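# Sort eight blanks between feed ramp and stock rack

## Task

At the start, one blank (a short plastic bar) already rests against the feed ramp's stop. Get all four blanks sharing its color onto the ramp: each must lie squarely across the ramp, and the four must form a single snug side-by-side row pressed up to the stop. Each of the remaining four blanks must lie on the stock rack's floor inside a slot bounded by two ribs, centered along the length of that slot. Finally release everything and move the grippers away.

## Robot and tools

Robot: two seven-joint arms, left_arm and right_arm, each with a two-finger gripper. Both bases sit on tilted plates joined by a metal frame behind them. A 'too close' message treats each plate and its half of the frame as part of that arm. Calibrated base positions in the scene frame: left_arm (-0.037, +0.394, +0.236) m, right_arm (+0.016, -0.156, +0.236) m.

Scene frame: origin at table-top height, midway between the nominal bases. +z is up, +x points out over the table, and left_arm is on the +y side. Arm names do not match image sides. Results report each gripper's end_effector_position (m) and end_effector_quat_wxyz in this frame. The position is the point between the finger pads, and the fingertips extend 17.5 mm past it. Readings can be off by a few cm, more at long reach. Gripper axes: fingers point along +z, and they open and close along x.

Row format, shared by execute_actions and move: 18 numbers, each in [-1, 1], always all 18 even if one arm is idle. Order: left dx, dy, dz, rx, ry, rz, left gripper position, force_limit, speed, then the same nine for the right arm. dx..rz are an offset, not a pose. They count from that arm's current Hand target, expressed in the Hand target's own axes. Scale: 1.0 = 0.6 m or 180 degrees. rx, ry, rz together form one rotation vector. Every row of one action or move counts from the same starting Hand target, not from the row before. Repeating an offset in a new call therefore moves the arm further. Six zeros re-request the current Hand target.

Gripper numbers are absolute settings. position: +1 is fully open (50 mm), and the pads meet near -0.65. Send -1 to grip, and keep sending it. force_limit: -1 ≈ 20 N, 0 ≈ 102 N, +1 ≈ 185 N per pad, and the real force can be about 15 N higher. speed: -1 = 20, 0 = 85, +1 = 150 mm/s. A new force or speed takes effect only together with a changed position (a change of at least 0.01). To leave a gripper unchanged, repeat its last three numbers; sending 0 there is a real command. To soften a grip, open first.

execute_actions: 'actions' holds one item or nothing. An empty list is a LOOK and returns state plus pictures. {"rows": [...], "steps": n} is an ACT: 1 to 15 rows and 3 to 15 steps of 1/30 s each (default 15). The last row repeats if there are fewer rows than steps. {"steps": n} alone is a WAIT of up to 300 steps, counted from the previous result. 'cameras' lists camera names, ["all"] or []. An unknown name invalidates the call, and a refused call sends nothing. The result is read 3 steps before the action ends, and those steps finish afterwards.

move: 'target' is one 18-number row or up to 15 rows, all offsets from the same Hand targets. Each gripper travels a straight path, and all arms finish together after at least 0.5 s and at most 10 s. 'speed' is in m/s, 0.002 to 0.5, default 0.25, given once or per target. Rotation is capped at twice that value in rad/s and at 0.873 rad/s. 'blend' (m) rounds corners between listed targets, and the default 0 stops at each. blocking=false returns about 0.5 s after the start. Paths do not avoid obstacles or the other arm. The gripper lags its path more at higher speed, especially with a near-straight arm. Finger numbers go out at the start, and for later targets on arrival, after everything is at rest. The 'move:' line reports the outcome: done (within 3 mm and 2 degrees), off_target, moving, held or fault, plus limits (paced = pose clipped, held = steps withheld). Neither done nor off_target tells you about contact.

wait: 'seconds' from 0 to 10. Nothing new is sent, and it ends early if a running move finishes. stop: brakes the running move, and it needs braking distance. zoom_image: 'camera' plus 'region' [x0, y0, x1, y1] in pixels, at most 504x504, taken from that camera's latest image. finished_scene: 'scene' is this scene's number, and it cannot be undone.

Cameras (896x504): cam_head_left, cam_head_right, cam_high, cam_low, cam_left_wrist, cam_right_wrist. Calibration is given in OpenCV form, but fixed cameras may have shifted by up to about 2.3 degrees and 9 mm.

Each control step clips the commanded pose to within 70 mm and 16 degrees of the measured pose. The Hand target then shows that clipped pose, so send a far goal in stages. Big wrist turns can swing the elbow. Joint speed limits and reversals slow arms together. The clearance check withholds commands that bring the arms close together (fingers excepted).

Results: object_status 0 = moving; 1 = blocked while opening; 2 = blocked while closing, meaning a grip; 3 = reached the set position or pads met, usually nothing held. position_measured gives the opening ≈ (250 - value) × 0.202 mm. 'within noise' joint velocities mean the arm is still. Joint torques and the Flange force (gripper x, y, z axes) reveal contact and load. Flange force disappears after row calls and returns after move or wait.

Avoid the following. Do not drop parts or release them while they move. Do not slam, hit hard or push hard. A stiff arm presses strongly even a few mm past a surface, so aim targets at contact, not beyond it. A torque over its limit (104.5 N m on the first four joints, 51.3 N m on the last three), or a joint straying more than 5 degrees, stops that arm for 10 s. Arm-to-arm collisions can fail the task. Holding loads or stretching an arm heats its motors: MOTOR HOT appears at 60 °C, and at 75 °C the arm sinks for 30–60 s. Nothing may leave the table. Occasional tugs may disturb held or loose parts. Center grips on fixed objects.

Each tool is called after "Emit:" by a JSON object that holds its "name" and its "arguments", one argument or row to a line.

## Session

Emit:
{"name": "execute_actions", "arguments": {
  "actions": [],
  "cameras": ["all"]
}}

Emit:
{"name": "zoom_image", "arguments": {
  "camera": "cam_high",
  "region": [340, 150, 560, 340]
}}

Emit:
{"name": "zoom_image", "arguments": {
  "camera": "cam_low",
  "region": [380, 150, 630, 290]
}}

Scene clock: 0.00 s of 9600.00 s.
left_arm: end_effector_position=(+0.4106, +0.3946, +0.3962) position_measured=3 object_status=3 end_effector_quat_wxyz=(+0.231, +0.897, -0.352, -0.136) | right_arm: end_effector_position=(+0.4823, -0.0761, +0.1892) position_measured=3 object_status=3 end_effector_quat_wxyz=(-0.039, -0.405, +0.728, -0.551)
Joint positions: left_arm=[-0.51 1.023 1.212 1.277 -0.657 1.715 -0.067] | right_arm=[-1.041 1.581 0.289 1.358 0.835 1.347 2.585]
Joint velocities: within noise
Joint torques (N m): no reading
Flange force (N): no reading
Hand target: left_arm +0.4106, +0.3946, +0.3962; +0.231, +0.897, -0.352, -0.136 | right_arm +0.4823, -0.0761, +0.1892; -0.039, -0.405, +0.728, -0.551
camera_calibration:
cam_left_wrist: T_world_to_cam=[[0.714326, -0.695146, -0.0806869, 0.00974961], [-0.565758, -0.641502, 0.518067, 0.333079], [-0.411893, -0.32442, -0.851526, 0.799419], [0, 0, 0, 1]] pos_world=[0.510752, 0.479795, 0.508956]
cam_right_wrist: T_world_to_cam=[[-0.660092, -0.535926, 0.526366, 0.177616], [-0.660105, 0.0794007, -0.746965, 0.517386], [0.358525, -0.840523, -0.406179, 0.00786146], [0, 0, 0, 1]] pos_world=[0.455953, 0.060716, 0.296172]

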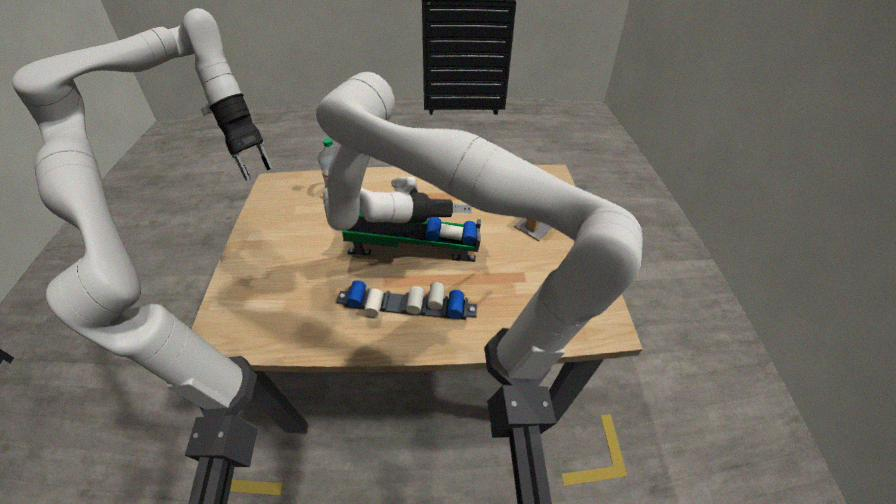

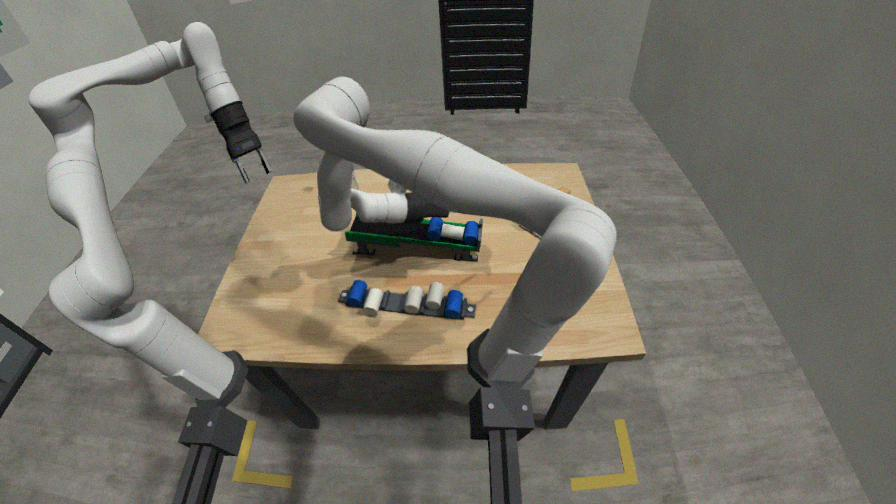

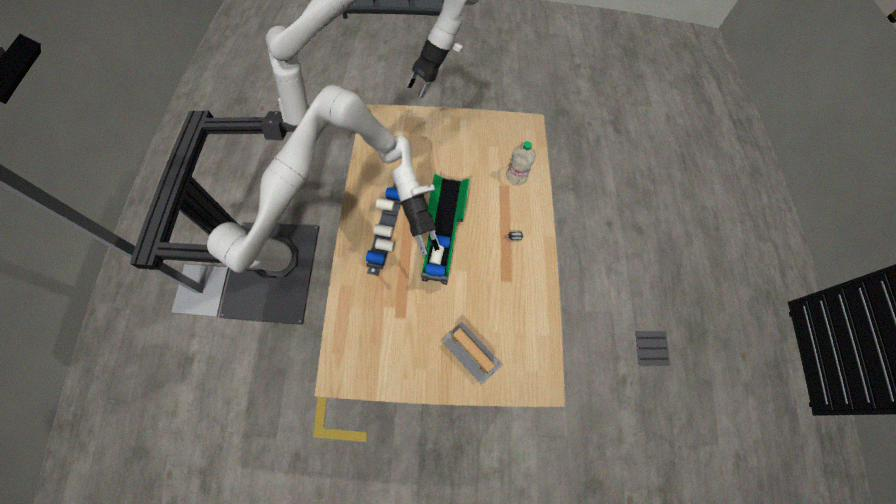

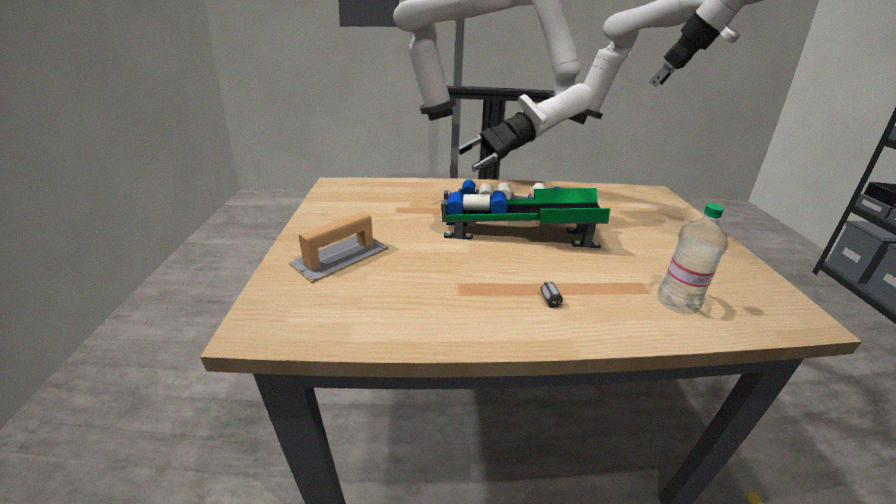

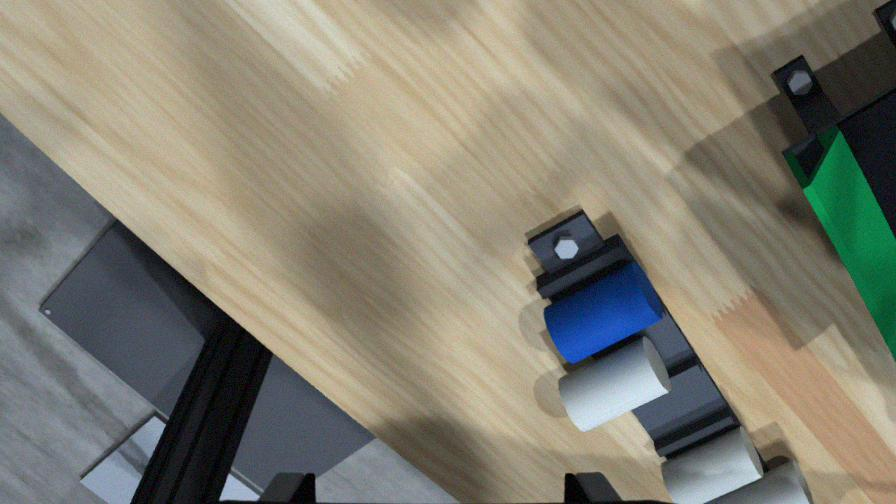

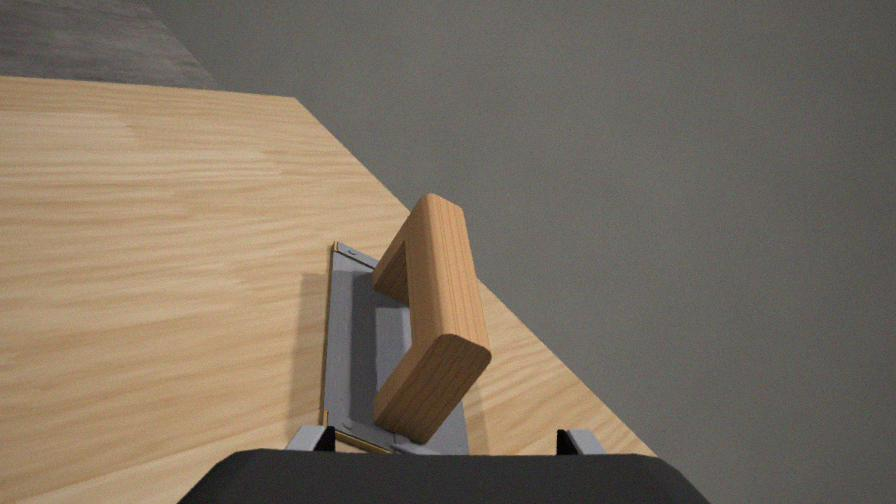

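Scaled by 2.291 from the camera's 896x504 image, which has a finer 1280x720 frame.

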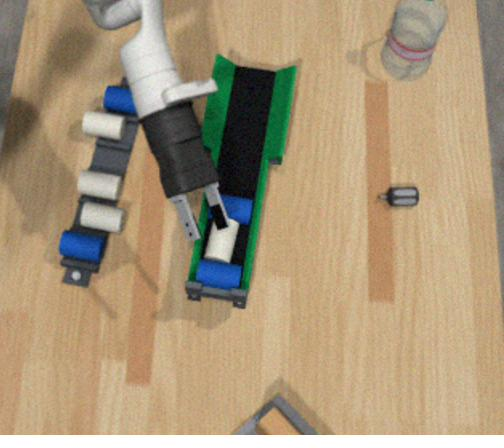

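Scaled by 2.016 from the camera's 896x504 image, which has a finer 1280x720 frame.

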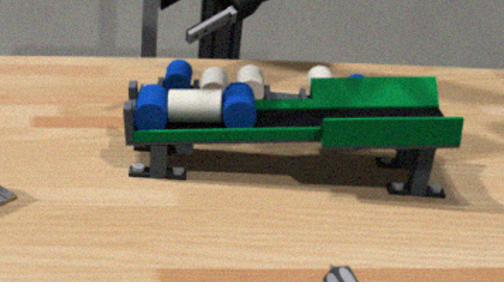

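Emit:
{"name": "move", "arguments": {
  "target": [0,0,0,0,0,0,1,-0.8,0, 0.1153,-0.1718,-0.2405,-0.2650,-0.2655,-0.1168,1,-0.8,0],
  "speed": 0.3,
  "cameras": ["cam_right_wrist"]
}}

Scene clock: 3.13 s of 9600.00 s.
left_arm: end_effector_position=(+0.4106, +0.3946, +0.3962) position_measured=3 object_status=3 end_effector_quat_wxyz=(+0.231, +0.897, -0.352, -0.136) | right_arm: end_effector_position=(+0.4450, -0.0003, +0.3598) position_measured=3 object_status=3 end_effector_quat_wxyz=(+0.000, -0.656, +0.754, +0.000)
Joint positions: left_arm=[-0.51 1.023 1.212 1.277 -0.657 1.715 -0.067] | right_arm=[-0.489 0.686 -0.22 1.608 0.435 1.065 3.635]
Joint velocities: left_arm=[within noise] | right_arm=[0.005 0.002 -0.003 -0.007 -0.006 0.006 0.008]
Joint torques (N m): left_arm=[6.26 -21.82 8.97 -1.25 1.78 0.26 -0.06] | right_arm=[-6.95 -17.68 -4.41 -7.5 0.03 0.07 0.17]
Flange force (N): left_arm=[8.1 -5.6 -6.7] | right_arm=[3.6 -1.0 -0.4]
Hand target: left_arm +0.4106, +0.3946, +0.3962; +0.231, +0.897, -0.352, -0.136 | right_arm +0.4450, -0.0003, +0.3598; +0.000, -0.656, +0.754, +0.000
Off the commanded pose: left_arm 0.000 m, 0 deg | right_arm 0.000 m, 0 deg.
Kept back: nothing.
move: done
camera_calibration:
cam_right_wrist: T_world_to_cam=[[-0.116318, -0.99309, 0.0155678, 0.0454874], [-0.99264, 0.116769, 0.0321074, 0.481834], [-0.0337033, -0.0117185, -0.999363, 0.542471], [0, 0, 0, 1]] pos_world=[0.501862, -0.00473311, 0.525947]
Images, in order (width x height): cam_right_wrist 896x504.

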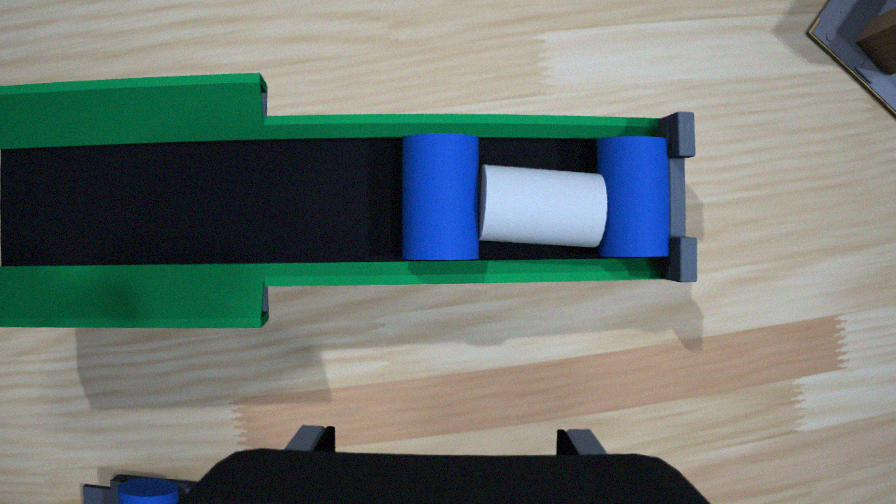

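Emit:
{"name": "move", "arguments": {
  "target": [0,0,0,0,0,0,1,-0.8,0, 0.0855,-0.1158,0.3333,0,0,-0.4783,0.9,-0.8,0],
  "speed": 0.35,
  "cameras": ["cam_right_wrist"]
}}

Scene clock: 6.17 s of 9600.00 s.
left_arm: end_effector_position=(+0.4106, +0.3946, +0.3962) position_measured=3 object_status=3 end_effector_quat_wxyz=(+0.231, +0.897, -0.352, -0.136) | right_arm: end_effector_position=(+0.5068, -0.0606, +0.1599) position_measured=18 object_status=3 end_effector_quat_wxyz=(+0.000, +0.995, -0.103, +0.000)
Joint positions: left_arm=[-0.51 1.023 1.212 1.277 -0.657 1.715 -0.067] | right_arm=[-0.126 1.049 -0.391 1.61 0.897 0.828 4.993]
Joint velocities: left_arm=[within noise] | right_arm=[0.003 0.002 -0.002 -0.003 -0.001 0.002 0.008]
Joint torques (N m): left_arm=[6.31 -21.84 8.99 -1.23 1.78 0.28 -0.06] | right_arm=[-8.28 -20.45 -5.88 -4.14 0.23 0.14 0.2]
Flange force (N): left_arm=[8.1 -5.7 -6.7] | right_arm=[0.9 4.0 -1.5]
Hand target: left_arm +0.4106, +0.3946, +0.3962; +0.231, +0.897, -0.352, -0.136 | right_arm +0.5068, -0.0606, +0.1598; +0.000, +0.995, -0.103, +0.000
Off the commanded pose: left_arm 0.000 m, 0 deg | right_arm 0.000 m, 0 deg.
Kept back: nothing.
move: done
camera_calibration:
cam_right_wrist: T_world_to_cam=[[0.982809, -0.183891, 0.0164285, -0.512192], [-0.18434, -0.982336, 0.0321628, 0.0803479], [0.0102239, -0.0346383, -0.999348, 0.320398], [0, 0, 0, 1]] pos_world=[0.514923, -0.00416092, 0.32602]
Images, in order (width x height): cam_right_wrist 896x504.

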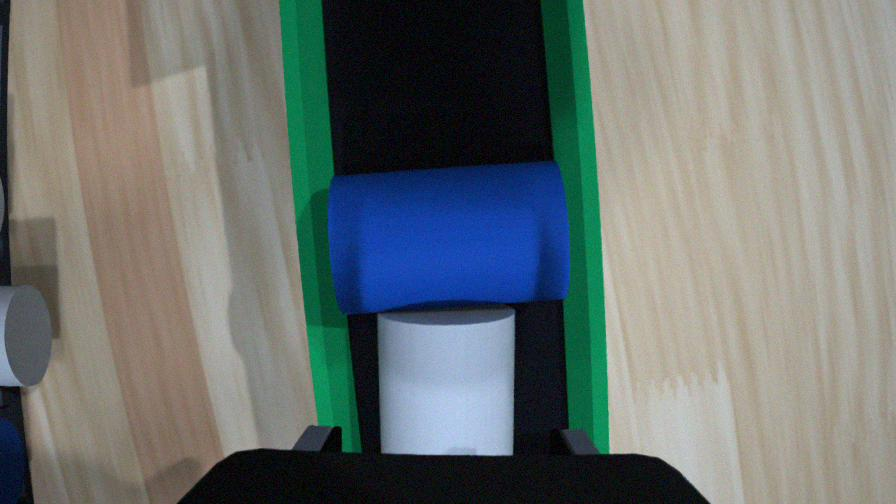

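Emit:
{"name": "move", "arguments": {
  "target": [
    [0,0,0,0,0,0,1,-0.8,0, 0.001,0.0017,0.08,0,0,0,0.9,-0.8,0],
    [0,0,0,0,0,0,1,-0.8,0, 0.001,0.0017,0.115,0,0,0,0.9,-0.8,0]
  ],
  "speed": [0.12,0.06],
  "blend": [0.005,0],
  "cameras": ["cam_right_wrist","cam_low"]
}}

Emit:
{"name": "zoom_image", "arguments": {
  "camera": "cam_low",
  "region": [420, 140, 560, 240]
}}

Scene clock: 8.13 s of 9600.00 s.
left_arm: end_effector_position=(+0.4106, +0.3946, +0.3962) position_measured=3 object_status=3 end_effector_quat_wxyz=(+0.231, +0.897, -0.352, -0.136) | right_arm: end_effector_position=(+0.5072, -0.0617, +0.0909) position_measured=18 object_status=3 end_effector_quat_wxyz=(+0.000, +0.995, -0.103, +0.000)
Joint positions: left_arm=[-0.51 1.023 1.212 1.277 -0.657 1.715 -0.067] | right_arm=[-0.124 1.175 -0.326 1.584 0.982 0.722 4.942]
Joint velocities: within noise
Joint torques (N m): left_arm=[6.27 -21.85 8.95 -1.27 1.77 0.29 -0.06] | right_arm=[-8.22 -21.14 -5.83 -3.24 0.08 -0.06 0.26]
Flange force (N): left_arm=[8.0 -5.5 -6.6] | right_arm=[1.0 3.3 -0.9]
Hand target: left_arm +0.4106, +0.3946, +0.3962; +0.231, +0.897, -0.352, -0.136 | right_arm +0.5072, -0.0617, +0.0908; +0.000, +0.995, -0.103, +0.000
Off the commanded pose: left_arm 0.000 m, 0 deg | right_arm 0.000 m, 0 deg.
Kept back: nothing.
move: done; blend cut to 0 m at target 1
camera_calibration:
cam_right_wrist: T_world_to_cam=[[0.982866, -0.183608, 0.0162007, -0.51164], [-0.184048, -0.982393, 0.0320863, 0.0814436], [0.0100242, -0.0345183, -0.999354, 0.251556], [0, 0, 0, 1]] pos_world=[0.515342, -0.0052481, 0.257069]
Images, in order (width x height): cam_low 896x504, cam_right_wrist 896x504.

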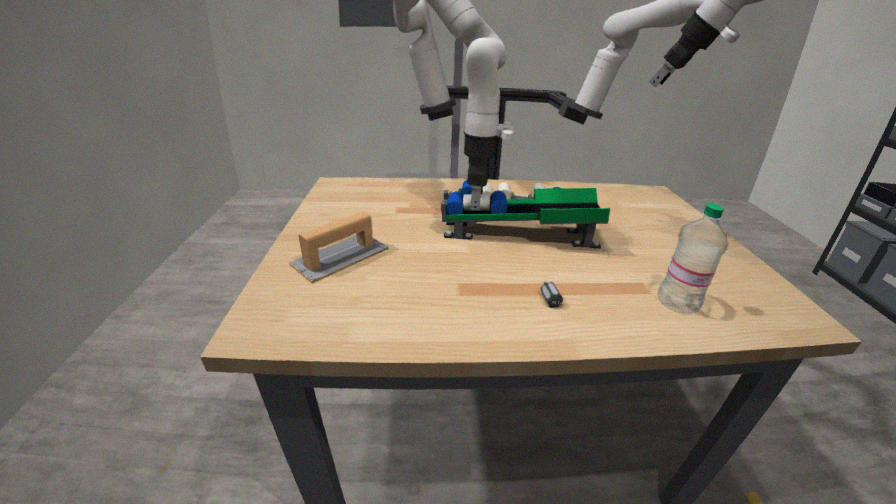

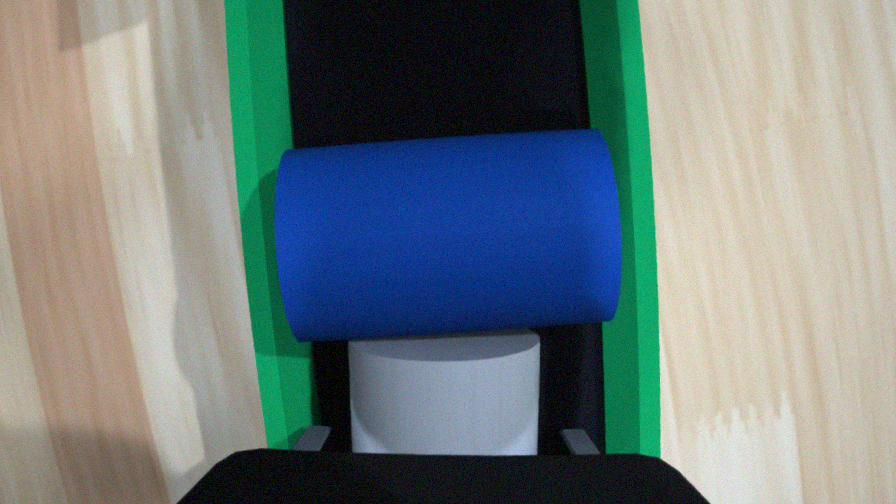

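Scaled by 3.600 from the camera's 896x504 image, which has a finer 1280x720 frame.

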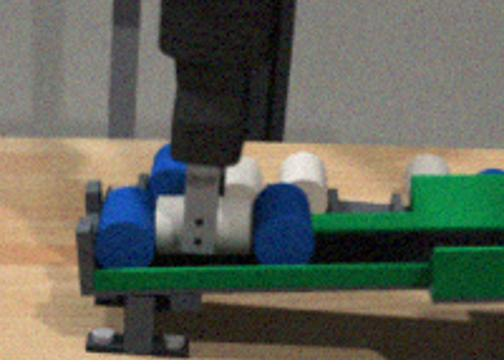

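Emit:
{"name": "move", "arguments": {
  "target": [
    [0,0,0,0,0,0,1,-0.8,0, 0,0,0,0,0,0,-1,-0.5,-0.5],
    [0,0,0,0,0,0,1,-0.8,0, 0,0,-0.1667,0,0,0,-1,-0.5,-0.5],
    [0,0,0,0,0,0,1,-0.8,0, -0.5005,-0.1365,-0.315,0,0,0.4728,-1,-0.5,-0.5]
  ],
  "speed": [0.02,0.12,0.35],
  "blend": [0,0.03,0],
  "cameras": ["cam_right_wrist","cam_low"]
}}

Scene clock: 12.50 s of 9600.00 s.
left_arm: end_effector_position=(+0.4106, +0.3946, +0.3962) position_measured=3 object_status=3 end_effector_quat_wxyz=(+0.231, +0.897, -0.352, -0.136) | right_arm: end_effector_position=(+0.2301, +0.0800, +0.2798) position_measured=58 object_status=2 end_effector_quat_wxyz=(+0.000, -0.663, +0.749, +0.000)
Joint positions: left_arm=[-0.51 1.023 1.212 1.277 -0.657 1.715 -0.067] | right_arm=[-0.936 0.745 -0.189 2.054 0.473 0.653 3.064]
Joint velocities: left_arm=[within noise] | right_arm=[-0.007 -0.001 0.004 0 -0.001 -0.003 -0.008]
Joint torques (N m): left_arm=[6.23 -21.81 8.97 -1.3 1.8 0.28 -0.07] | right_arm=[-4.62 -14.79 -3.3 -4.97 0.3 0.22 0.26]
Flange force (N): left_arm=[8.0 -5.5 -6.5] | right_arm=[1.8 -2.7 -0.5]
Hand target: left_arm +0.4106, +0.3946, +0.3962; +0.231, +0.897, -0.352, -0.136 | right_arm +0.2301, +0.0800, +0.2798; +0.000, -0.663, +0.749, +0.000
Off the commanded pose: left_arm 0.000 m, 0 deg | right_arm 0.000 m, 0 deg.
Kept back: nothing.
move: done
camera_calibration:
cam_right_wrist: T_world_to_cam=[[-0.098885, -0.994979, 0.0154328, 0.0976826], [-0.994505, 0.0993498, 0.0330075, 0.263224], [-0.034375, -0.0120841, -0.999336, 0.456407], [0, 0, 0, 1]] pos_world=[0.287126, 0.0765561, 0.445908]
Images, in order (width x height): cam_low 896x504, cam_right_wrist 896x504.

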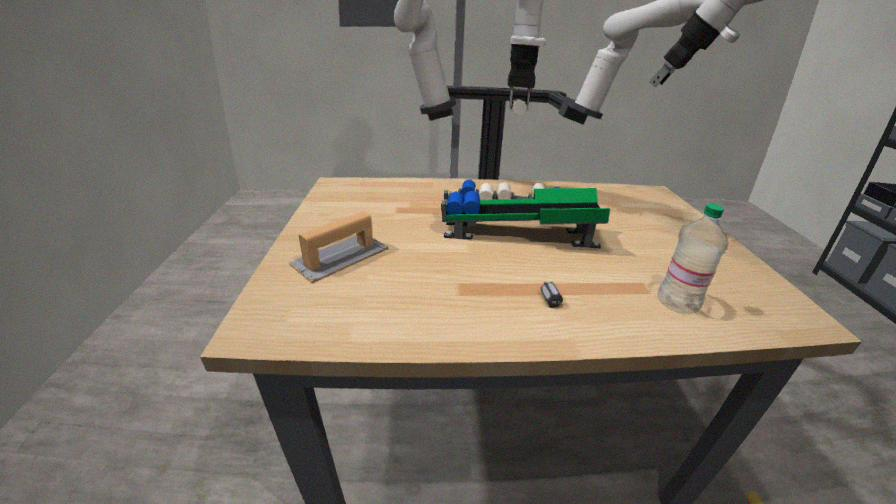

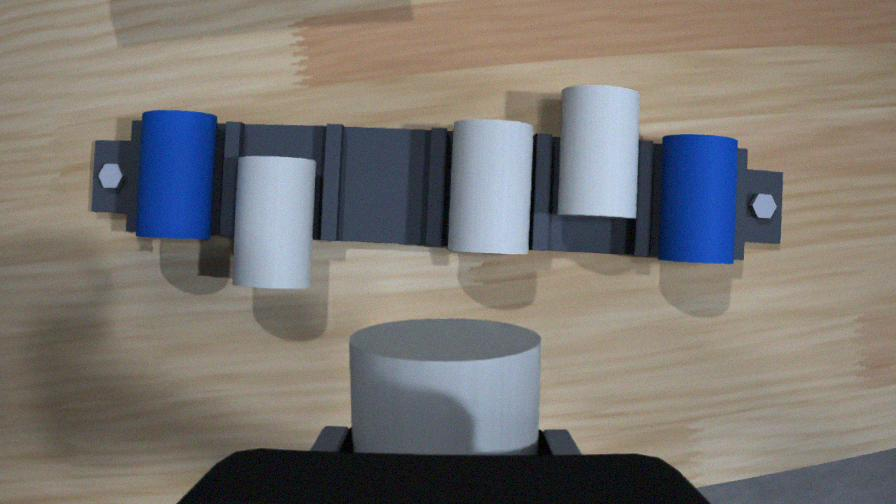

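Emit:
{"name": "move", "arguments": {
  "target": [0,0,0,0,0,0,1,-0.8,0, -0.0497,-0.1263,0.3,-0.029,0,0.015,-1,-0.5,-0.5],
  "speed": 0.25,
  "cameras": ["cam_right_wrist"]
}}

Emit:
{"name": "zoom_image", "arguments": {
  "camera": "cam_right_wrist",
  "region": [200, 200, 700, 475]
}}

Scene clock: 14.33 s of 9600.00 s.
left_arm: end_effector_position=(+0.4106, +0.3946, +0.3962) position_measured=3 object_status=3 end_effector_quat_wxyz=(+0.231, +0.897, -0.352, -0.136) | right_arm: end_effector_position=(+0.3089, +0.1006, +0.0999) position_measured=58 object_status=2 end_effector_quat_wxyz=(-0.030, -0.644, +0.763, +0.034)
Joint positions: left_arm=[-0.51 1.023 1.212 1.277 -0.657 1.715 -0.067] | right_arm=[-0.731 1.203 -0.092 1.802 0.572 0.439 3.186]
Joint velocities: within noise
Joint torques (N m): left_arm=[6.21 -21.77 9 -1.26 1.78 0.29 -0.05] | right_arm=[-6.49 -19.75 -3.65 -2.36 0.09 0.15 0.29]
Flange force (N): left_arm=[8.2 -5.5 -6.7] | right_arm=[1.6 -3.1 -0.6]
Hand target: left_arm +0.4106, +0.3946, +0.3962; +0.231, +0.897, -0.352, -0.136 | right_arm +0.3089, +0.1006, +0.0999; -0.030, -0.644, +0.763, +0.034
Off the commanded pose: left_arm 0.000 m, 0 deg | right_arm 0.000 m, 0 deg.
Kept back: nothing.
move: done
camera_calibration:
cam_right_wrist: T_world_to_cam=[[-0.14426, -0.98942, 0.0153769, 0.142183], [-0.981703, 0.145052, 0.12337, 0.327951], [-0.124295, 0.0027018, -0.992242, 0.305195], [0, 0, 0, 1]] pos_world=[0.380396, 0.0922844, 0.260182]
Images, in order (width x height): cam_right_wrist 896x504.

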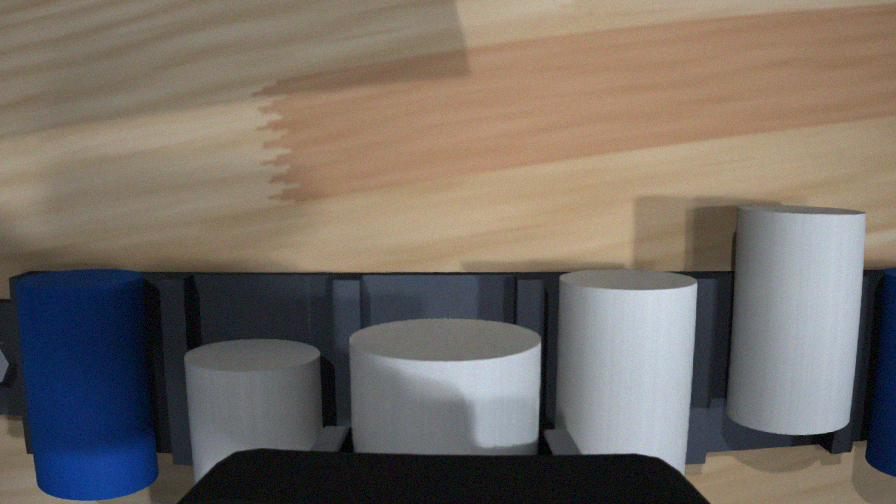

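Scaled by 1.008 from the camera's 896x504 image, which has a finer 1280x720 frame.

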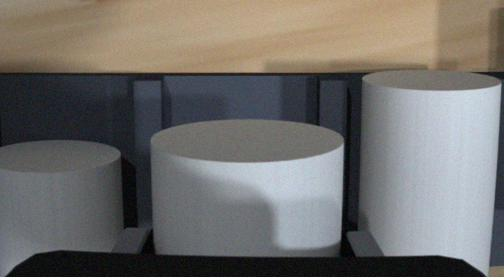

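Emit:
{"name": "move", "arguments": {
  "target": [
    [0,0,0,0,0,0,1,-0.8,0, -0.0028,-0.0082,0.02,0,0,0,-1,-0.5,-0.5],
    [0,0,0,0,0,0,1,-0.8,0, -0.0028,-0.0142,0.083,0,0,0,-1,-0.5,-0.5]
  ],
  "speed": [0.1,0.1],
  "blend": [0.005,0],
  "cameras": ["cam_right_wrist"]
}}

Emit:
{"name": "zoom_image", "arguments": {
  "camera": "cam_right_wrist",
  "region": [200, 200, 700, 475]
}}

Scene clock: 16.77 s of 9600.00 s.
left_arm: end_effector_position=(+0.4106, +0.3946, +0.3962) position_measured=3 object_status=3 end_effector_quat_wxyz=(+0.231, +0.897, -0.352, -0.136) | right_arm: end_effector_position=(+0.3131, +0.1015, +0.0496) position_measured=58 object_status=2 end_effector_quat_wxyz=(-0.030, -0.644, +0.763, +0.034)
Joint positions: left_arm=[-0.51 1.023 1.212 1.277 -0.657 1.715 -0.067] | right_arm=[-0.727 1.318 -0.053 1.75 0.6 0.366 3.178]
Joint velocities: within noise
Joint torques (N m): left_arm=[6.29 -21.88 9.01 -1.3 1.77 0.31 -0.07] | right_arm=[-6.6 -20.37 -3.38 -1.73 0.2 0.2 0.24]
Flange force (N): left_arm=[8.0 -5.5 -6.4] | right_arm=[1.5 -3.3 -0.3]
Hand target: left_arm +0.4106, +0.3946, +0.3962; +0.231, +0.897, -0.352, -0.136 | right_arm +0.3131, +0.1015, +0.0495; -0.030, -0.644, +0.763, +0.034
Off the commanded pose: left_arm 0.000 m, 0 deg | right_arm 0.000 m, 0 deg.
Kept back: nothing.
move: done; blend cut to 0 m at target 1
camera_calibration:
cam_right_wrist: T_world_to_cam=[[-0.144315, -0.989412, 0.0153965, 0.144512], [-0.981684, 0.145109, 0.123448, 0.338135], [-0.124375, 0.00270092, -0.992232, 0.255771], [0, 0, 0, 1]] pos_world=[0.384609, 0.0932245, 0.209817]
Images, in order (width x height): cam_right_wrist 896x504.

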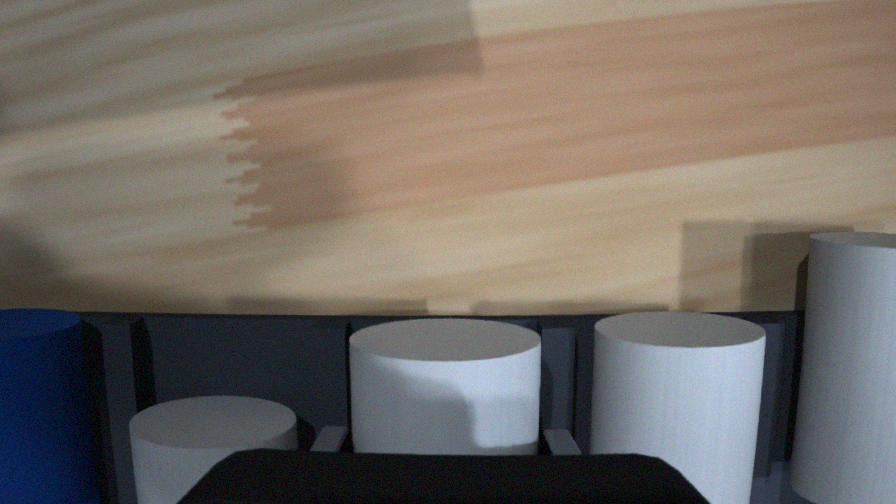

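Scaled by 1.008 from the camera's 896x504 image, which has a finer 1280x720 frame.

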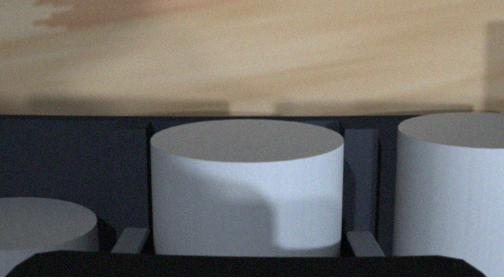

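Emit:
{"name": "move", "arguments": {
  "target": [0,0,0,0,0,0,1,-0.8,0, 0,-0.0011,0.0108,0,0,0,-1,-0.5,-0.5],
  "speed": 0.04,
  "cameras": []
}}

Emit:
{"name": "move", "arguments": {
  "target": [0,0,0,0,0,0,1,-0.8,0, 0,-0.0002,0.0025,0,0,0,-1,-0.5,-0.5],
  "speed": 0.02,
  "cameras": []
}}

Emit:
{"name": "move", "arguments": {
  "target": [0,0,0,0,0,0,1,-0.8,0, 0,-0.0002,0.002,0,0,0,-1,-0.5,-0.5],
  "speed": 0.02,
  "cameras": []
}}

Scene clock: 17.87 s of 9600.00 s.
left_arm: end_effector_position=(+0.4106, +0.3946, +0.3962) position_measured=3 object_status=3 end_effector_quat_wxyz=(+0.231, +0.897, -0.352, -0.136) | right_arm: end_effector_position=(+0.3132, +0.1015, +0.0430) position_measured=58 object_status=2 end_effector_quat_wxyz=(-0.030, -0.644, +0.763, +0.034)
Joint positions: left_arm=[-0.51 1.023 1.212 1.277 -0.657 1.715 -0.067] | right_arm=[-0.727 1.333 -0.047 1.743 0.603 0.357 3.177]
Joint velocities: within noise
Joint torques (N m): left_arm=[6.24 -21.84 8.96 -1.25 1.76 0.3 -0.04] | right_arm=[-6.62 -19.97 -3.34 -1.94 0.18 0.17 0.25]
Flange force (N): left_arm=[8.1 -5.6 -6.6] | right_arm=[2.6 -2.7 -1.6]
Hand target: left_arm +0.4106, +0.3946, +0.3962; +0.231, +0.897, -0.352, -0.136 | right_arm +0.3132, +0.1015, +0.0430; -0.030, -0.644, +0.763, +0.034
Off the commanded pose: left_arm 0.000 m, 0 deg | right_arm 0.000 m, 0 deg.
Kept back: nothing.
move: done
No camera images: "cameras" was empty.

Scene clock: 18.57 s of 9600.00 s.
left_arm: end_effector_position=(+0.4106, +0.3946, +0.3962) position_measured=3 object_status=3 end_effector_quat_wxyz=(+0.231, +0.897, -0.352, -0.136) | right_arm: end_effector_position=(+0.3132, +0.1015, +0.0415) position_measured=58 object_status=2 end_effector_quat_wxyz=(-0.030, -0.644, +0.763, +0.034)
Joint positions: left_arm=[-0.51 1.023 1.212 1.277 -0.657 1.715 -0.067] | right_arm=[-0.728 1.337 -0.046 1.742 0.603 0.354 3.176]
Joint velocities: within noise
Joint torques (N m): left_arm=[6.28 -21.81 9.01 -1.31 1.76 0.26 -0.06] | right_arm=[-6.63 -20.42 -3.32 -1.81 0.14 0.13 0.26]
Flange force (N): left_arm=[7.9 -5.5 -6.5] | right_arm=[1.9 -3.1 -0.6]
Hand target: left_arm +0.4106, +0.3946, +0.3962; +0.231, +0.897, -0.352, -0.136 | right_arm +0.3132, +0.1015, +0.0415; -0.030, -0.644, +0.763, +0.034
Off the commanded pose: left_arm 0.000 m, 0 deg | right_arm 0.000 m, 0 deg.
Kept back: nothing.
move: done
No camera images: "cameras" was empty.

Scene clock: 19.27 s of 9600.00 s.
left_arm: end_effector_position=(+0.4106, +0.3946, +0.3962) position_measured=3 object_status=3 end_effector_quat_wxyz=(+0.231, +0.897, -0.352, -0.136) | right_arm: end_effector_position=(+0.3132, +0.1015, +0.0403) position_measured=58 object_status=2 end_effector_quat_wxyz=(-0.030, -0.644, +0.763, +0.034)
Joint positions: left_arm=[-0.51 1.023 1.212 1.277 -0.657 1.715 -0.067] | right_arm=[-0.728 1.339 -0.045 1.74 0.604 0.353 3.176]
Joint velocities: within noise
Joint torques (N m): left_arm=[6.28 -21.83 9.03 -1.25 1.78 0.28 -0.05] | right_arm=[-6.6 -20.26 -3.34 -1.8 0.17 0.14 0.26]
Flange force (N): left_arm=[8.1 -5.7 -6.6] | right_arm=[2.1 -2.9 -0.9]
Hand target: left_arm +0.4106, +0.3946, +0.3962; +0.231, +0.897, -0.352, -0.136 | right_arm +0.3132, +0.1015, +0.0403; -0.030, -0.644, +0.763, +0.034
Off the commanded pose: left_arm 0.000 m, 0 deg | right_arm 0.000 m, 0 deg.
Kept back: nothing.
move: done
No camera images: "cameras" was empty.

Emit:
{"name": "move", "arguments": {
  "target": [0,0,0,0,0,0,1,-0.8,0, 0,-0.0002,0.002,0,0,0,-1,-0.5,-0.5],
  "speed": 0.02,
  "cameras": ["cam_right_wrist"]
}}

Emit:
{"name": "move", "arguments": {
  "target": [0,0,0,0,0,0,1,-0.8,0, 0,-0.0001,0.0015,0,0,0,-1,-0.5,-0.5],
  "speed": 0.02,
  "cameras": []
}}

Scene clock: 20.20 s of 9600.00 s.
left_arm: end_effector_position=(+0.4106, +0.3946, +0.3962) position_measured=3 object_status=3 end_effector_quat_wxyz=(+0.231, +0.897, -0.352, -0.136) | right_arm: end_effector_position=(+0.3132, +0.1015, +0.0391) position_measured=58 object_status=2 end_effector_quat_wxyz=(-0.030, -0.644, +0.763, +0.034)
Joint positions: left_arm=[-0.51 1.023 1.212 1.277 -0.657 1.715 -0.067] | right_arm=[-0.728 1.342 -0.044 1.739 0.604 0.351 3.176]
Joint velocities: within noise
Joint torques (N m): left_arm=[6.23 -21.77 8.97 -1.28 1.73 0.31 -0.04] | right_arm=[-6.42 -18.29 -3.23 -2.43 0.24 -0.42 0.25]
Flange force (N): left_arm=[8.0 -5.4 -6.6] | right_arm=[3.8 -2.1 -7.0]
Hand target: left_arm +0.4106, +0.3946, +0.3962; +0.231, +0.897, -0.352, -0.136 | right_arm +0.3132, +0.1015, +0.0391; -0.030, -0.644, +0.763, +0.034
Off the commanded pose: left_arm 0.000 m, 0 deg | right_arm 0.000 m, 0 deg.
Kept back: nothing.
move: done
camera_calibration:
cam_right_wrist: T_world_to_cam=[[-0.144367, -0.989405, 0.0153857, 0.144686], [-0.981679, 0.145159, 0.123434, 0.339496], [-0.124359, 0.00271588, -0.992234, 0.245389], [0, 0, 0, 1]] pos_world=[0.38468, 0.0932054, 0.199352]
Images, in order (width x height): cam_right_wrist 896x504.

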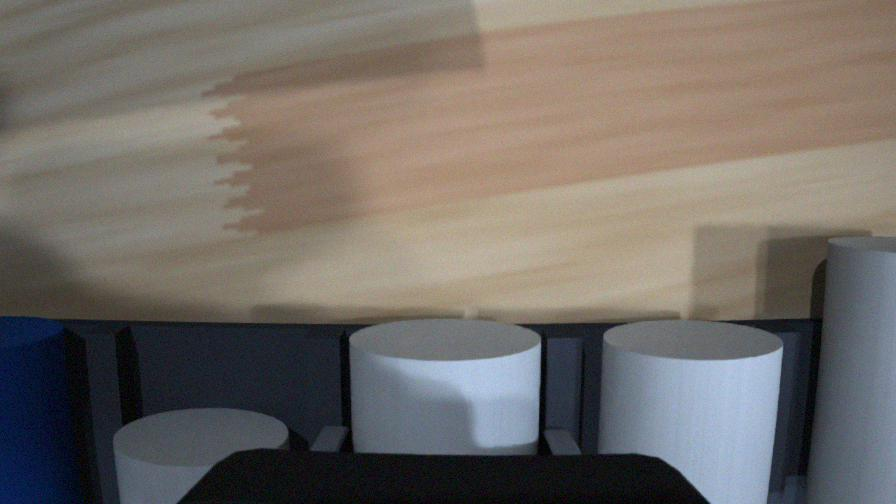

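Scene clock: 20.90 s of 9600.00 s.
left_arm: end_effector_position=(+0.4106, +0.3946, +0.3962) position_measured=3 object_status=3 end_effector_quat_wxyz=(+0.231, +0.897, -0.352, -0.136) | right_arm: end_effector_position=(+0.3132, +0.1015, +0.0382) position_measured=58 object_status=2 end_effector_quat_wxyz=(-0.030, -0.644, +0.763, +0.034)
Joint positions: left_arm=[-0.51 1.023 1.212 1.277 -0.657 1.715 -0.067] | right_arm=[-0.728 1.344 -0.044 1.738 0.605 0.35 3.176]
Joint velocities: within noise
Joint torques (N m): left_arm=[6.24 -21.81 8.95 -1.32 1.77 0.31 -0.07] | right_arm=[-4.62 -8.14 -1.71 -6.18 1.02 -3.52 0.26]
Flange force (N): left_arm=[7.9 -5.3 -6.4] | right_arm=[11.4 4.1 -39.6]
Hand target: left_arm +0.4106, +0.3946, +0.3962; +0.231, +0.897, -0.352, -0.136 | right_arm +0.3132, +0.1015, +0.0382; -0.030, -0.644, +0.763, +0.034
Off the commanded pose: left_arm 0.000 m, 0 deg | right_arm 0.000 m, 0 deg.
Kept back: nothing.
move: done
No camera images: "cameras" was empty.

Emit:
{"name": "move", "arguments": {
  "target": [
    [0,0,0,0,0,0,1,-0.8,0, 0,0.0001,-0.0015,0,0,0,-1,-0.5,-0.5],
    [0,0,0,0,0,0,1,-0.8,0, 0,0.0001,-0.0015,0,0,0,0.85,-0.5,-0.5],
    [0,0,0,0,0,0,1,-0.8,0, 0,0.0068,-0.0747,0,0,0,0.85,-0.5,-0.5],
    [0,0,0,0,0,0,1,-0.8,0, -0.0892,0.0427,-0.0745,0.029,0,0,0.85,-0.5,-0.5]
  ],
  "speed": [0.02,0.02,0.08,0.2],
  "cameras": ["cam_right_wrist"]
}}

Scene clock: 25.13 s of 9600.00 s.
left_arm: end_effector_position=(+0.4106, +0.3946, +0.3962) position_measured=3 object_status=3 end_effector_quat_wxyz=(+0.231, +0.897, -0.352, -0.136) | right_arm: end_effector_position=(+0.3010, +0.1578, +0.0849) position_measured=25 object_status=3 end_effector_quat_wxyz=(-0.001, -0.645, +0.764, +0.000)
Joint positions: left_arm=[-0.51 1.023 1.212 1.277 -0.657 1.715 -0.067] | right_arm=[-0.917 1.284 -0.034 1.706 0.561 0.429 3.056]
Joint velocities: left_arm=[within noise] | right_arm=[-0.005 0.002 0.002 -0.002 -0.001 0.002 -0.003]
Joint torques (N m): left_arm=[6.23 -21.81 8.98 -1.29 1.73 0.29 -0.09] | right_arm=[-5.95 -20.52 -2.88 -2.87 0.22 0.05 0.02]
Flange force (N): left_arm=[8.0 -5.4 -6.6] | right_arm=[0.9 -3.8 -1.5]
Hand target: left_arm +0.4106, +0.3946, +0.3962; +0.231, +0.897, -0.352, -0.136 | right_arm +0.3010, +0.1579, +0.0849; -0.001, -0.645, +0.764, -0.001
Off the commanded pose: left_arm 0.000 m, 0 deg | right_arm 0.000 m, 0 deg.
Kept back: nothing.
move: done
camera_calibration:
cam_right_wrist: T_world_to_cam=[[-0.145698, -0.989175, 0.0174858, 0.198103], [-0.988706, 0.14621, 0.0329165, 0.323369], [-0.0351168, -0.0124924, -0.999305, 0.265319], [0, 0, 0, 1]] pos_world=[0.357897, 0.151993, 0.251026]
Images, in order (width x height): cam_right_wrist 896x504.

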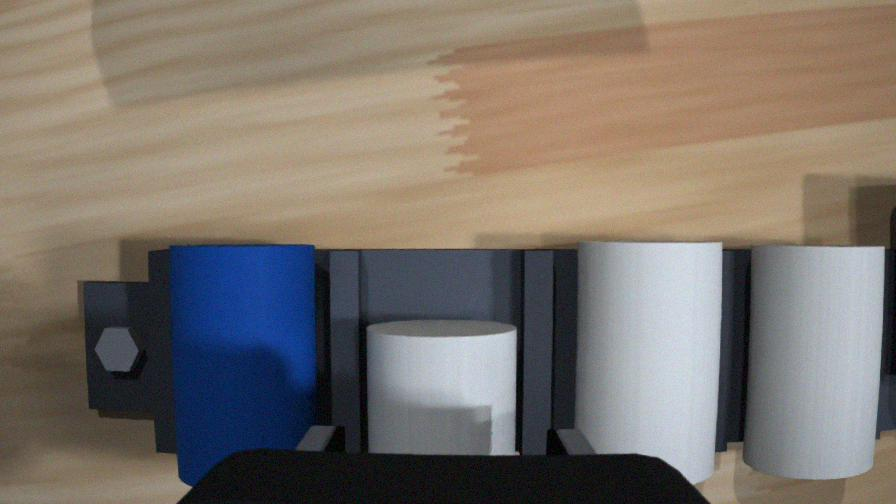

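Emit:
{"name": "move", "arguments": {
  "target": [
    [0,0,0,0,0,0,1,-0.8,0, -0.0015,0.0017,0.05,0,0,0,0.85,-0.5,-0.5],
    [0,0,0,0,0,0,1,-0.8,0, -0.0015,0.0017,0.074,0,0,0,0.85,-0.5,-0.5],
    [0,0,0,0,0,0,1,-0.8,0, -0.0015,0.0017,0.074,0,0,0,-1,-0.5,-0.5],
    [0,0,0,0,0,0,1,-0.8,0, -0.0015,0.0017,0.0673,0,0,0,-1,-0.5,-0.5],
    [0,0,0,0,0,0,1,-0.8,0, -0.0015,-0.0336,0.0673,0,0,0,-1,-0.5,-0.5],
    [0,0,0,0,0,0,1,-0.8,0, -0.0015,-0.0336,0.0737,0,0,0,-1,-0.5,-0.5]
  ],
  "speed": [0.1,0.05,0.02,0.03,0.06,0.02],
  "cameras": ["cam_right_wrist"]
}}

Scene clock: 28.57 s of 9600.00 s.
left_arm: end_effector_position=(+0.4106, +0.3946, +0.3962) position_measured=3 object_status=3 end_effector_quat_wxyz=(+0.231, +0.897, -0.352, -0.136) | right_arm: end_effector_position=(+0.3210, +0.1554, +0.0408) position_measured=58 object_status=2 end_effector_quat_wxyz=(-0.001, -0.645, +0.764, -0.001)
Joint positions: left_arm=[-0.51 1.023 1.212 1.277 -0.657 1.715 -0.067] | right_arm=[-0.874 1.382 -0.013 1.631 0.585 0.395 3.08]
Joint velocities: within noise
Joint torques (N m): left_arm=[6.25 -21.82 9.05 -1.33 1.78 0.28 -0.07] | right_arm=[-6.44 -21.68 -2.61 -2.67 0.25 0.23 0.25]
Flange force (N): left_arm=[8.0 -5.5 -6.4] | right_arm=[1.2 -3.4 -0.1]
Hand target: left_arm +0.4106, +0.3946, +0.3962; +0.231, +0.897, -0.352, -0.136 | right_arm +0.3210, +0.1553, +0.0407; -0.001, -0.645, +0.764, -0.001
Off the commanded pose: left_arm 0.000 m, 0 deg | right_arm 0.000 m, 0 deg.
Kept back: nothing.
move: done
camera_calibration:
cam_right_wrist: T_world_to_cam=[[-0.145707, -0.989172, 0.0175495, 0.199368], [-0.988713, 0.146219, 0.032671, 0.344941], [-0.0348833, -0.012591, -0.999312, 0.221823], [0, 0, 0, 1]] pos_world=[0.377835, 0.149565, 0.206902]
Images, in order (width x height): cam_right_wrist 896x504.

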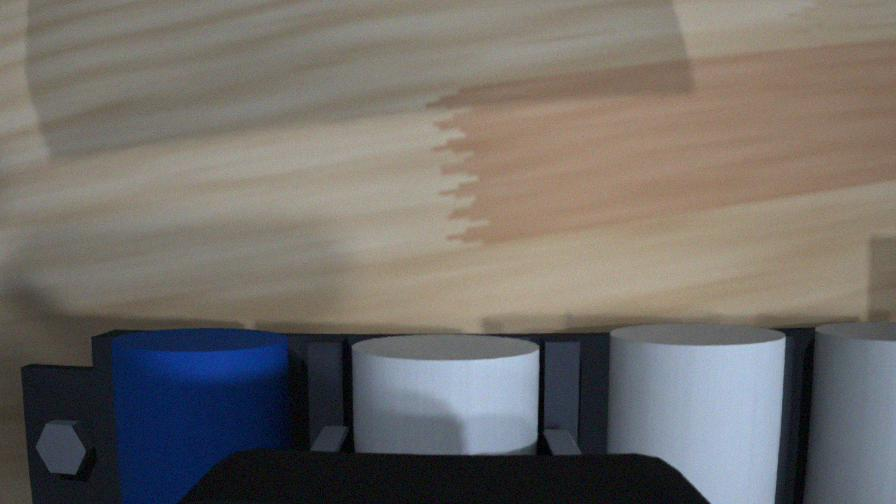

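Emit:
{"name": "move", "arguments": {
  "target": [
    [0,0,0,0,0,0,1,-0.8,0, 0,-0.0027,0,0,0,0,-1,-0.5,-0.5],
    [0,0,0,0,0,0,1,-0.8,0, 0,-0.0027,0,0,0,0,0.85,-0.5,-0.5],
    [0,0,0,0,0,0,1,-0.8,0, 0,-0.0027,-0.074,0,0,0,0.85,-0.5,-0.5],
    [0,0,0,0,0,0,1,-0.8,0, 0.2675,-0.0367,-0.074,0,0,0,0.85,-0.5,-0.5]
  ],
  "speed": [0.02,0.02,0.1,0.2],
  "cameras": ["cam_right_wrist"]
}}

Scene clock: 32.50 s of 9600.00 s.
left_arm: end_effector_position=(+0.4106, +0.3946, +0.3962) position_measured=3 object_status=3 end_effector_quat_wxyz=(+0.231, +0.897, -0.352, -0.136) | right_arm: end_effector_position=(+0.3158, -0.0064, +0.0854) position_measured=25 object_status=3 end_effector_quat_wxyz=(-0.001, -0.645, +0.764, -0.001)
Joint positions: left_arm=[-0.51 1.023 1.212 1.277 -0.657 1.715 -0.067] | right_arm=[-0.806 1.185 0.212 2.091 0.721 0.057 3.098]
Joint velocities: left_arm=[within noise] | right_arm=[-0.005 0.002 0.008 0.004 0 -0.01 0]
Joint torques (N m): left_arm=[6.25 -21.81 9.04 -1.28 1.77 0.27 -0.08] | right_arm=[-6.1 -16.65 -0.9 -0.28 0.23 0.15 0.23]
Flange force (N): left_arm=[8.1 -5.5 -6.6] | right_arm=[2.3 -4.1 -2.3]
Hand target: left_arm +0.4106, +0.3946, +0.3962; +0.231, +0.897, -0.352, -0.136 | right_arm +0.3158, -0.0065, +0.0853; +0.000, -0.645, +0.764, -0.001
Off the commanded pose: left_arm 0.000 m, 0 deg | right_arm 0.000 m, 0 deg.
Kept back: nothing.
move: done
camera_calibration:
cam_right_wrist: T_world_to_cam=[[-0.145667, -0.989176, 0.0176626, 0.03777], [-0.988711, 0.146186, 0.0328564, 0.361987], [-0.0350828, -0.0126771, -0.999304, 0.264222], [0, 0, 0, 1]] pos_world=[0.372672, -0.0122065, 0.251477]
Images, in order (width x height): cam_right_wrist 896x504.

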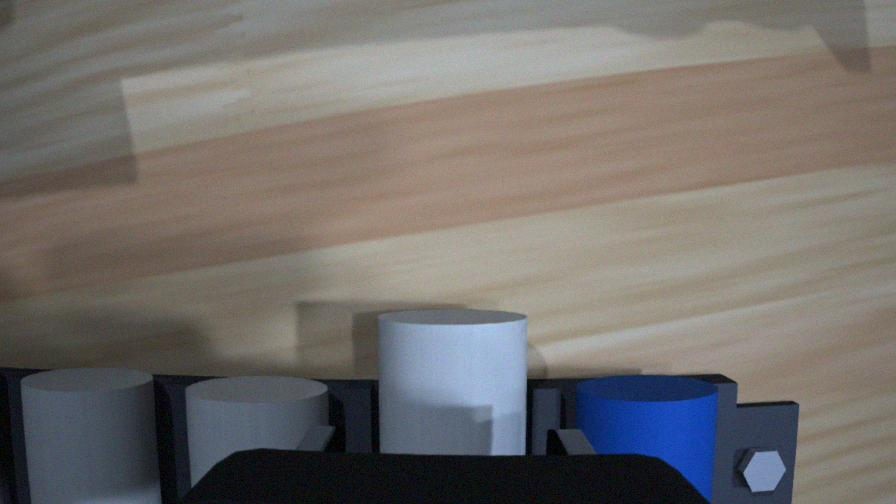

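Emit:
{"name": "move", "arguments": {
  "target": [
    [0,0,0,0,0,0,1,-0.8,0, 0.0033,-0.0037,0.05,0,0,0,0.85,-0.5,-0.5],
    [0,0,0,0,0,0,1,-0.8,0, 0.0033,-0.0037,0.0745,0,0,0,0.85,-0.5,-0.5],
    [0,0,0,0,0,0,1,-0.8,0, 0.0033,-0.0037,0.0745,0,0,0,-1,-0.5,-0.5],
    [0,0,0,0,0,0,1,-0.8,0, 0.0033,-0.0037,0.0678,0,0,0,-1,-0.5,-0.5],
    [0,0,0,0,0,0,1,-0.8,0, 0.0033,0.0288,0.0678,0,0,0,-1,-0.5,-0.5],
    [0,0,0,0,0,0,1,-0.8,0, 0.0033,0.0288,0.0742,0,0,0,-1,-0.5,-0.5],
    [0,0,0,0,0,0,1,-0.8,0, 0.0033,0.0288,0.0742,0,0,0,0.85,-0.5,-0.5],
    [0,0,0,0,0,0,1,-0.8,0, 0.0033,0.0288,0,0,0,0,0.85,-0.5,-0.5],
    [0,0,0,0,0,0,1,-0.8,0, 0.0925,0.0288,0,0,0,0,0.85,-0.5,-0.5]
  ],
  "speed": [0.1,0.05,0.02,0.03,0.06,0.02,0.02,0.12,0.2],
  "cameras": ["cam_right_wrist"]
}}

Scene clock: 37.47 s of 9600.00 s.
left_arm: end_effector_position=(+0.4106, +0.3946, +0.3962) position_measured=3 object_status=3 end_effector_quat_wxyz=(+0.231, +0.897, -0.352, -0.136) | right_arm: end_effector_position=(+0.2895, -0.0582, +0.0854) position_measured=25 object_status=3 end_effector_quat_wxyz=(-0.001, -0.645, +0.764, -0.001)
Joint positions: left_arm=[-0.51 1.023 1.212 1.277 -0.657 1.715 -0.067] | right_arm=[-0.869 1.22 0.383 2.259 0.723 -0.188 3.125]
Joint velocities: left_arm=[within noise] | right_arm=[-0.004 0.003 0.008 0.006 -0.003 -0.01 0.003]
Joint torques (N m): left_arm=[6.22 -21.85 9.05 -1.31 1.76 0.3 -0.1] | right_arm=[-6.25 -14.94 -0.05 1.46 0.09 0.05 0.42]
Flange force (N): left_arm=[8.1 -5.4 -6.4] | right_arm=[2.7 -6.8 -3.0]
Hand target: left_arm +0.4106, +0.3946, +0.3962; +0.231, +0.897, -0.352, -0.136 | right_arm +0.2895, -0.0583, +0.0854; -0.001, -0.645, +0.764, -0.001
Off the commanded pose: left_arm 0.000 m, 0 deg | right_arm 0.000 m, 0 deg.
Kept back: nothing.
move: done
camera_calibration:
cam_right_wrist: T_world_to_cam=[[-0.145722, -0.989168, 0.0176306, -0.0172854], [-0.988705, 0.146239, 0.0328149, 0.343527], [-0.0350377, -0.0126496, -0.999306, 0.262704], [0, 0, 0, 1]] pos_world=[0.346333, -0.0640121, 0.251554]
Images, in order (width x height): cam_right_wrist 896x504.

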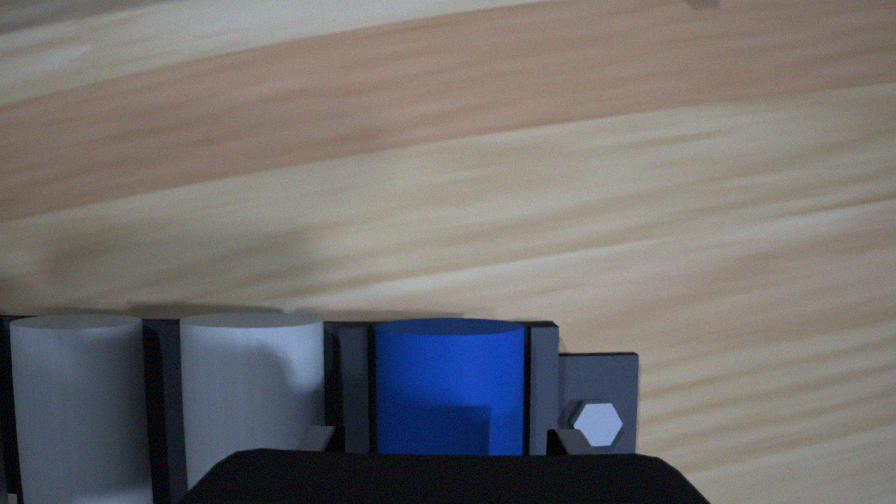

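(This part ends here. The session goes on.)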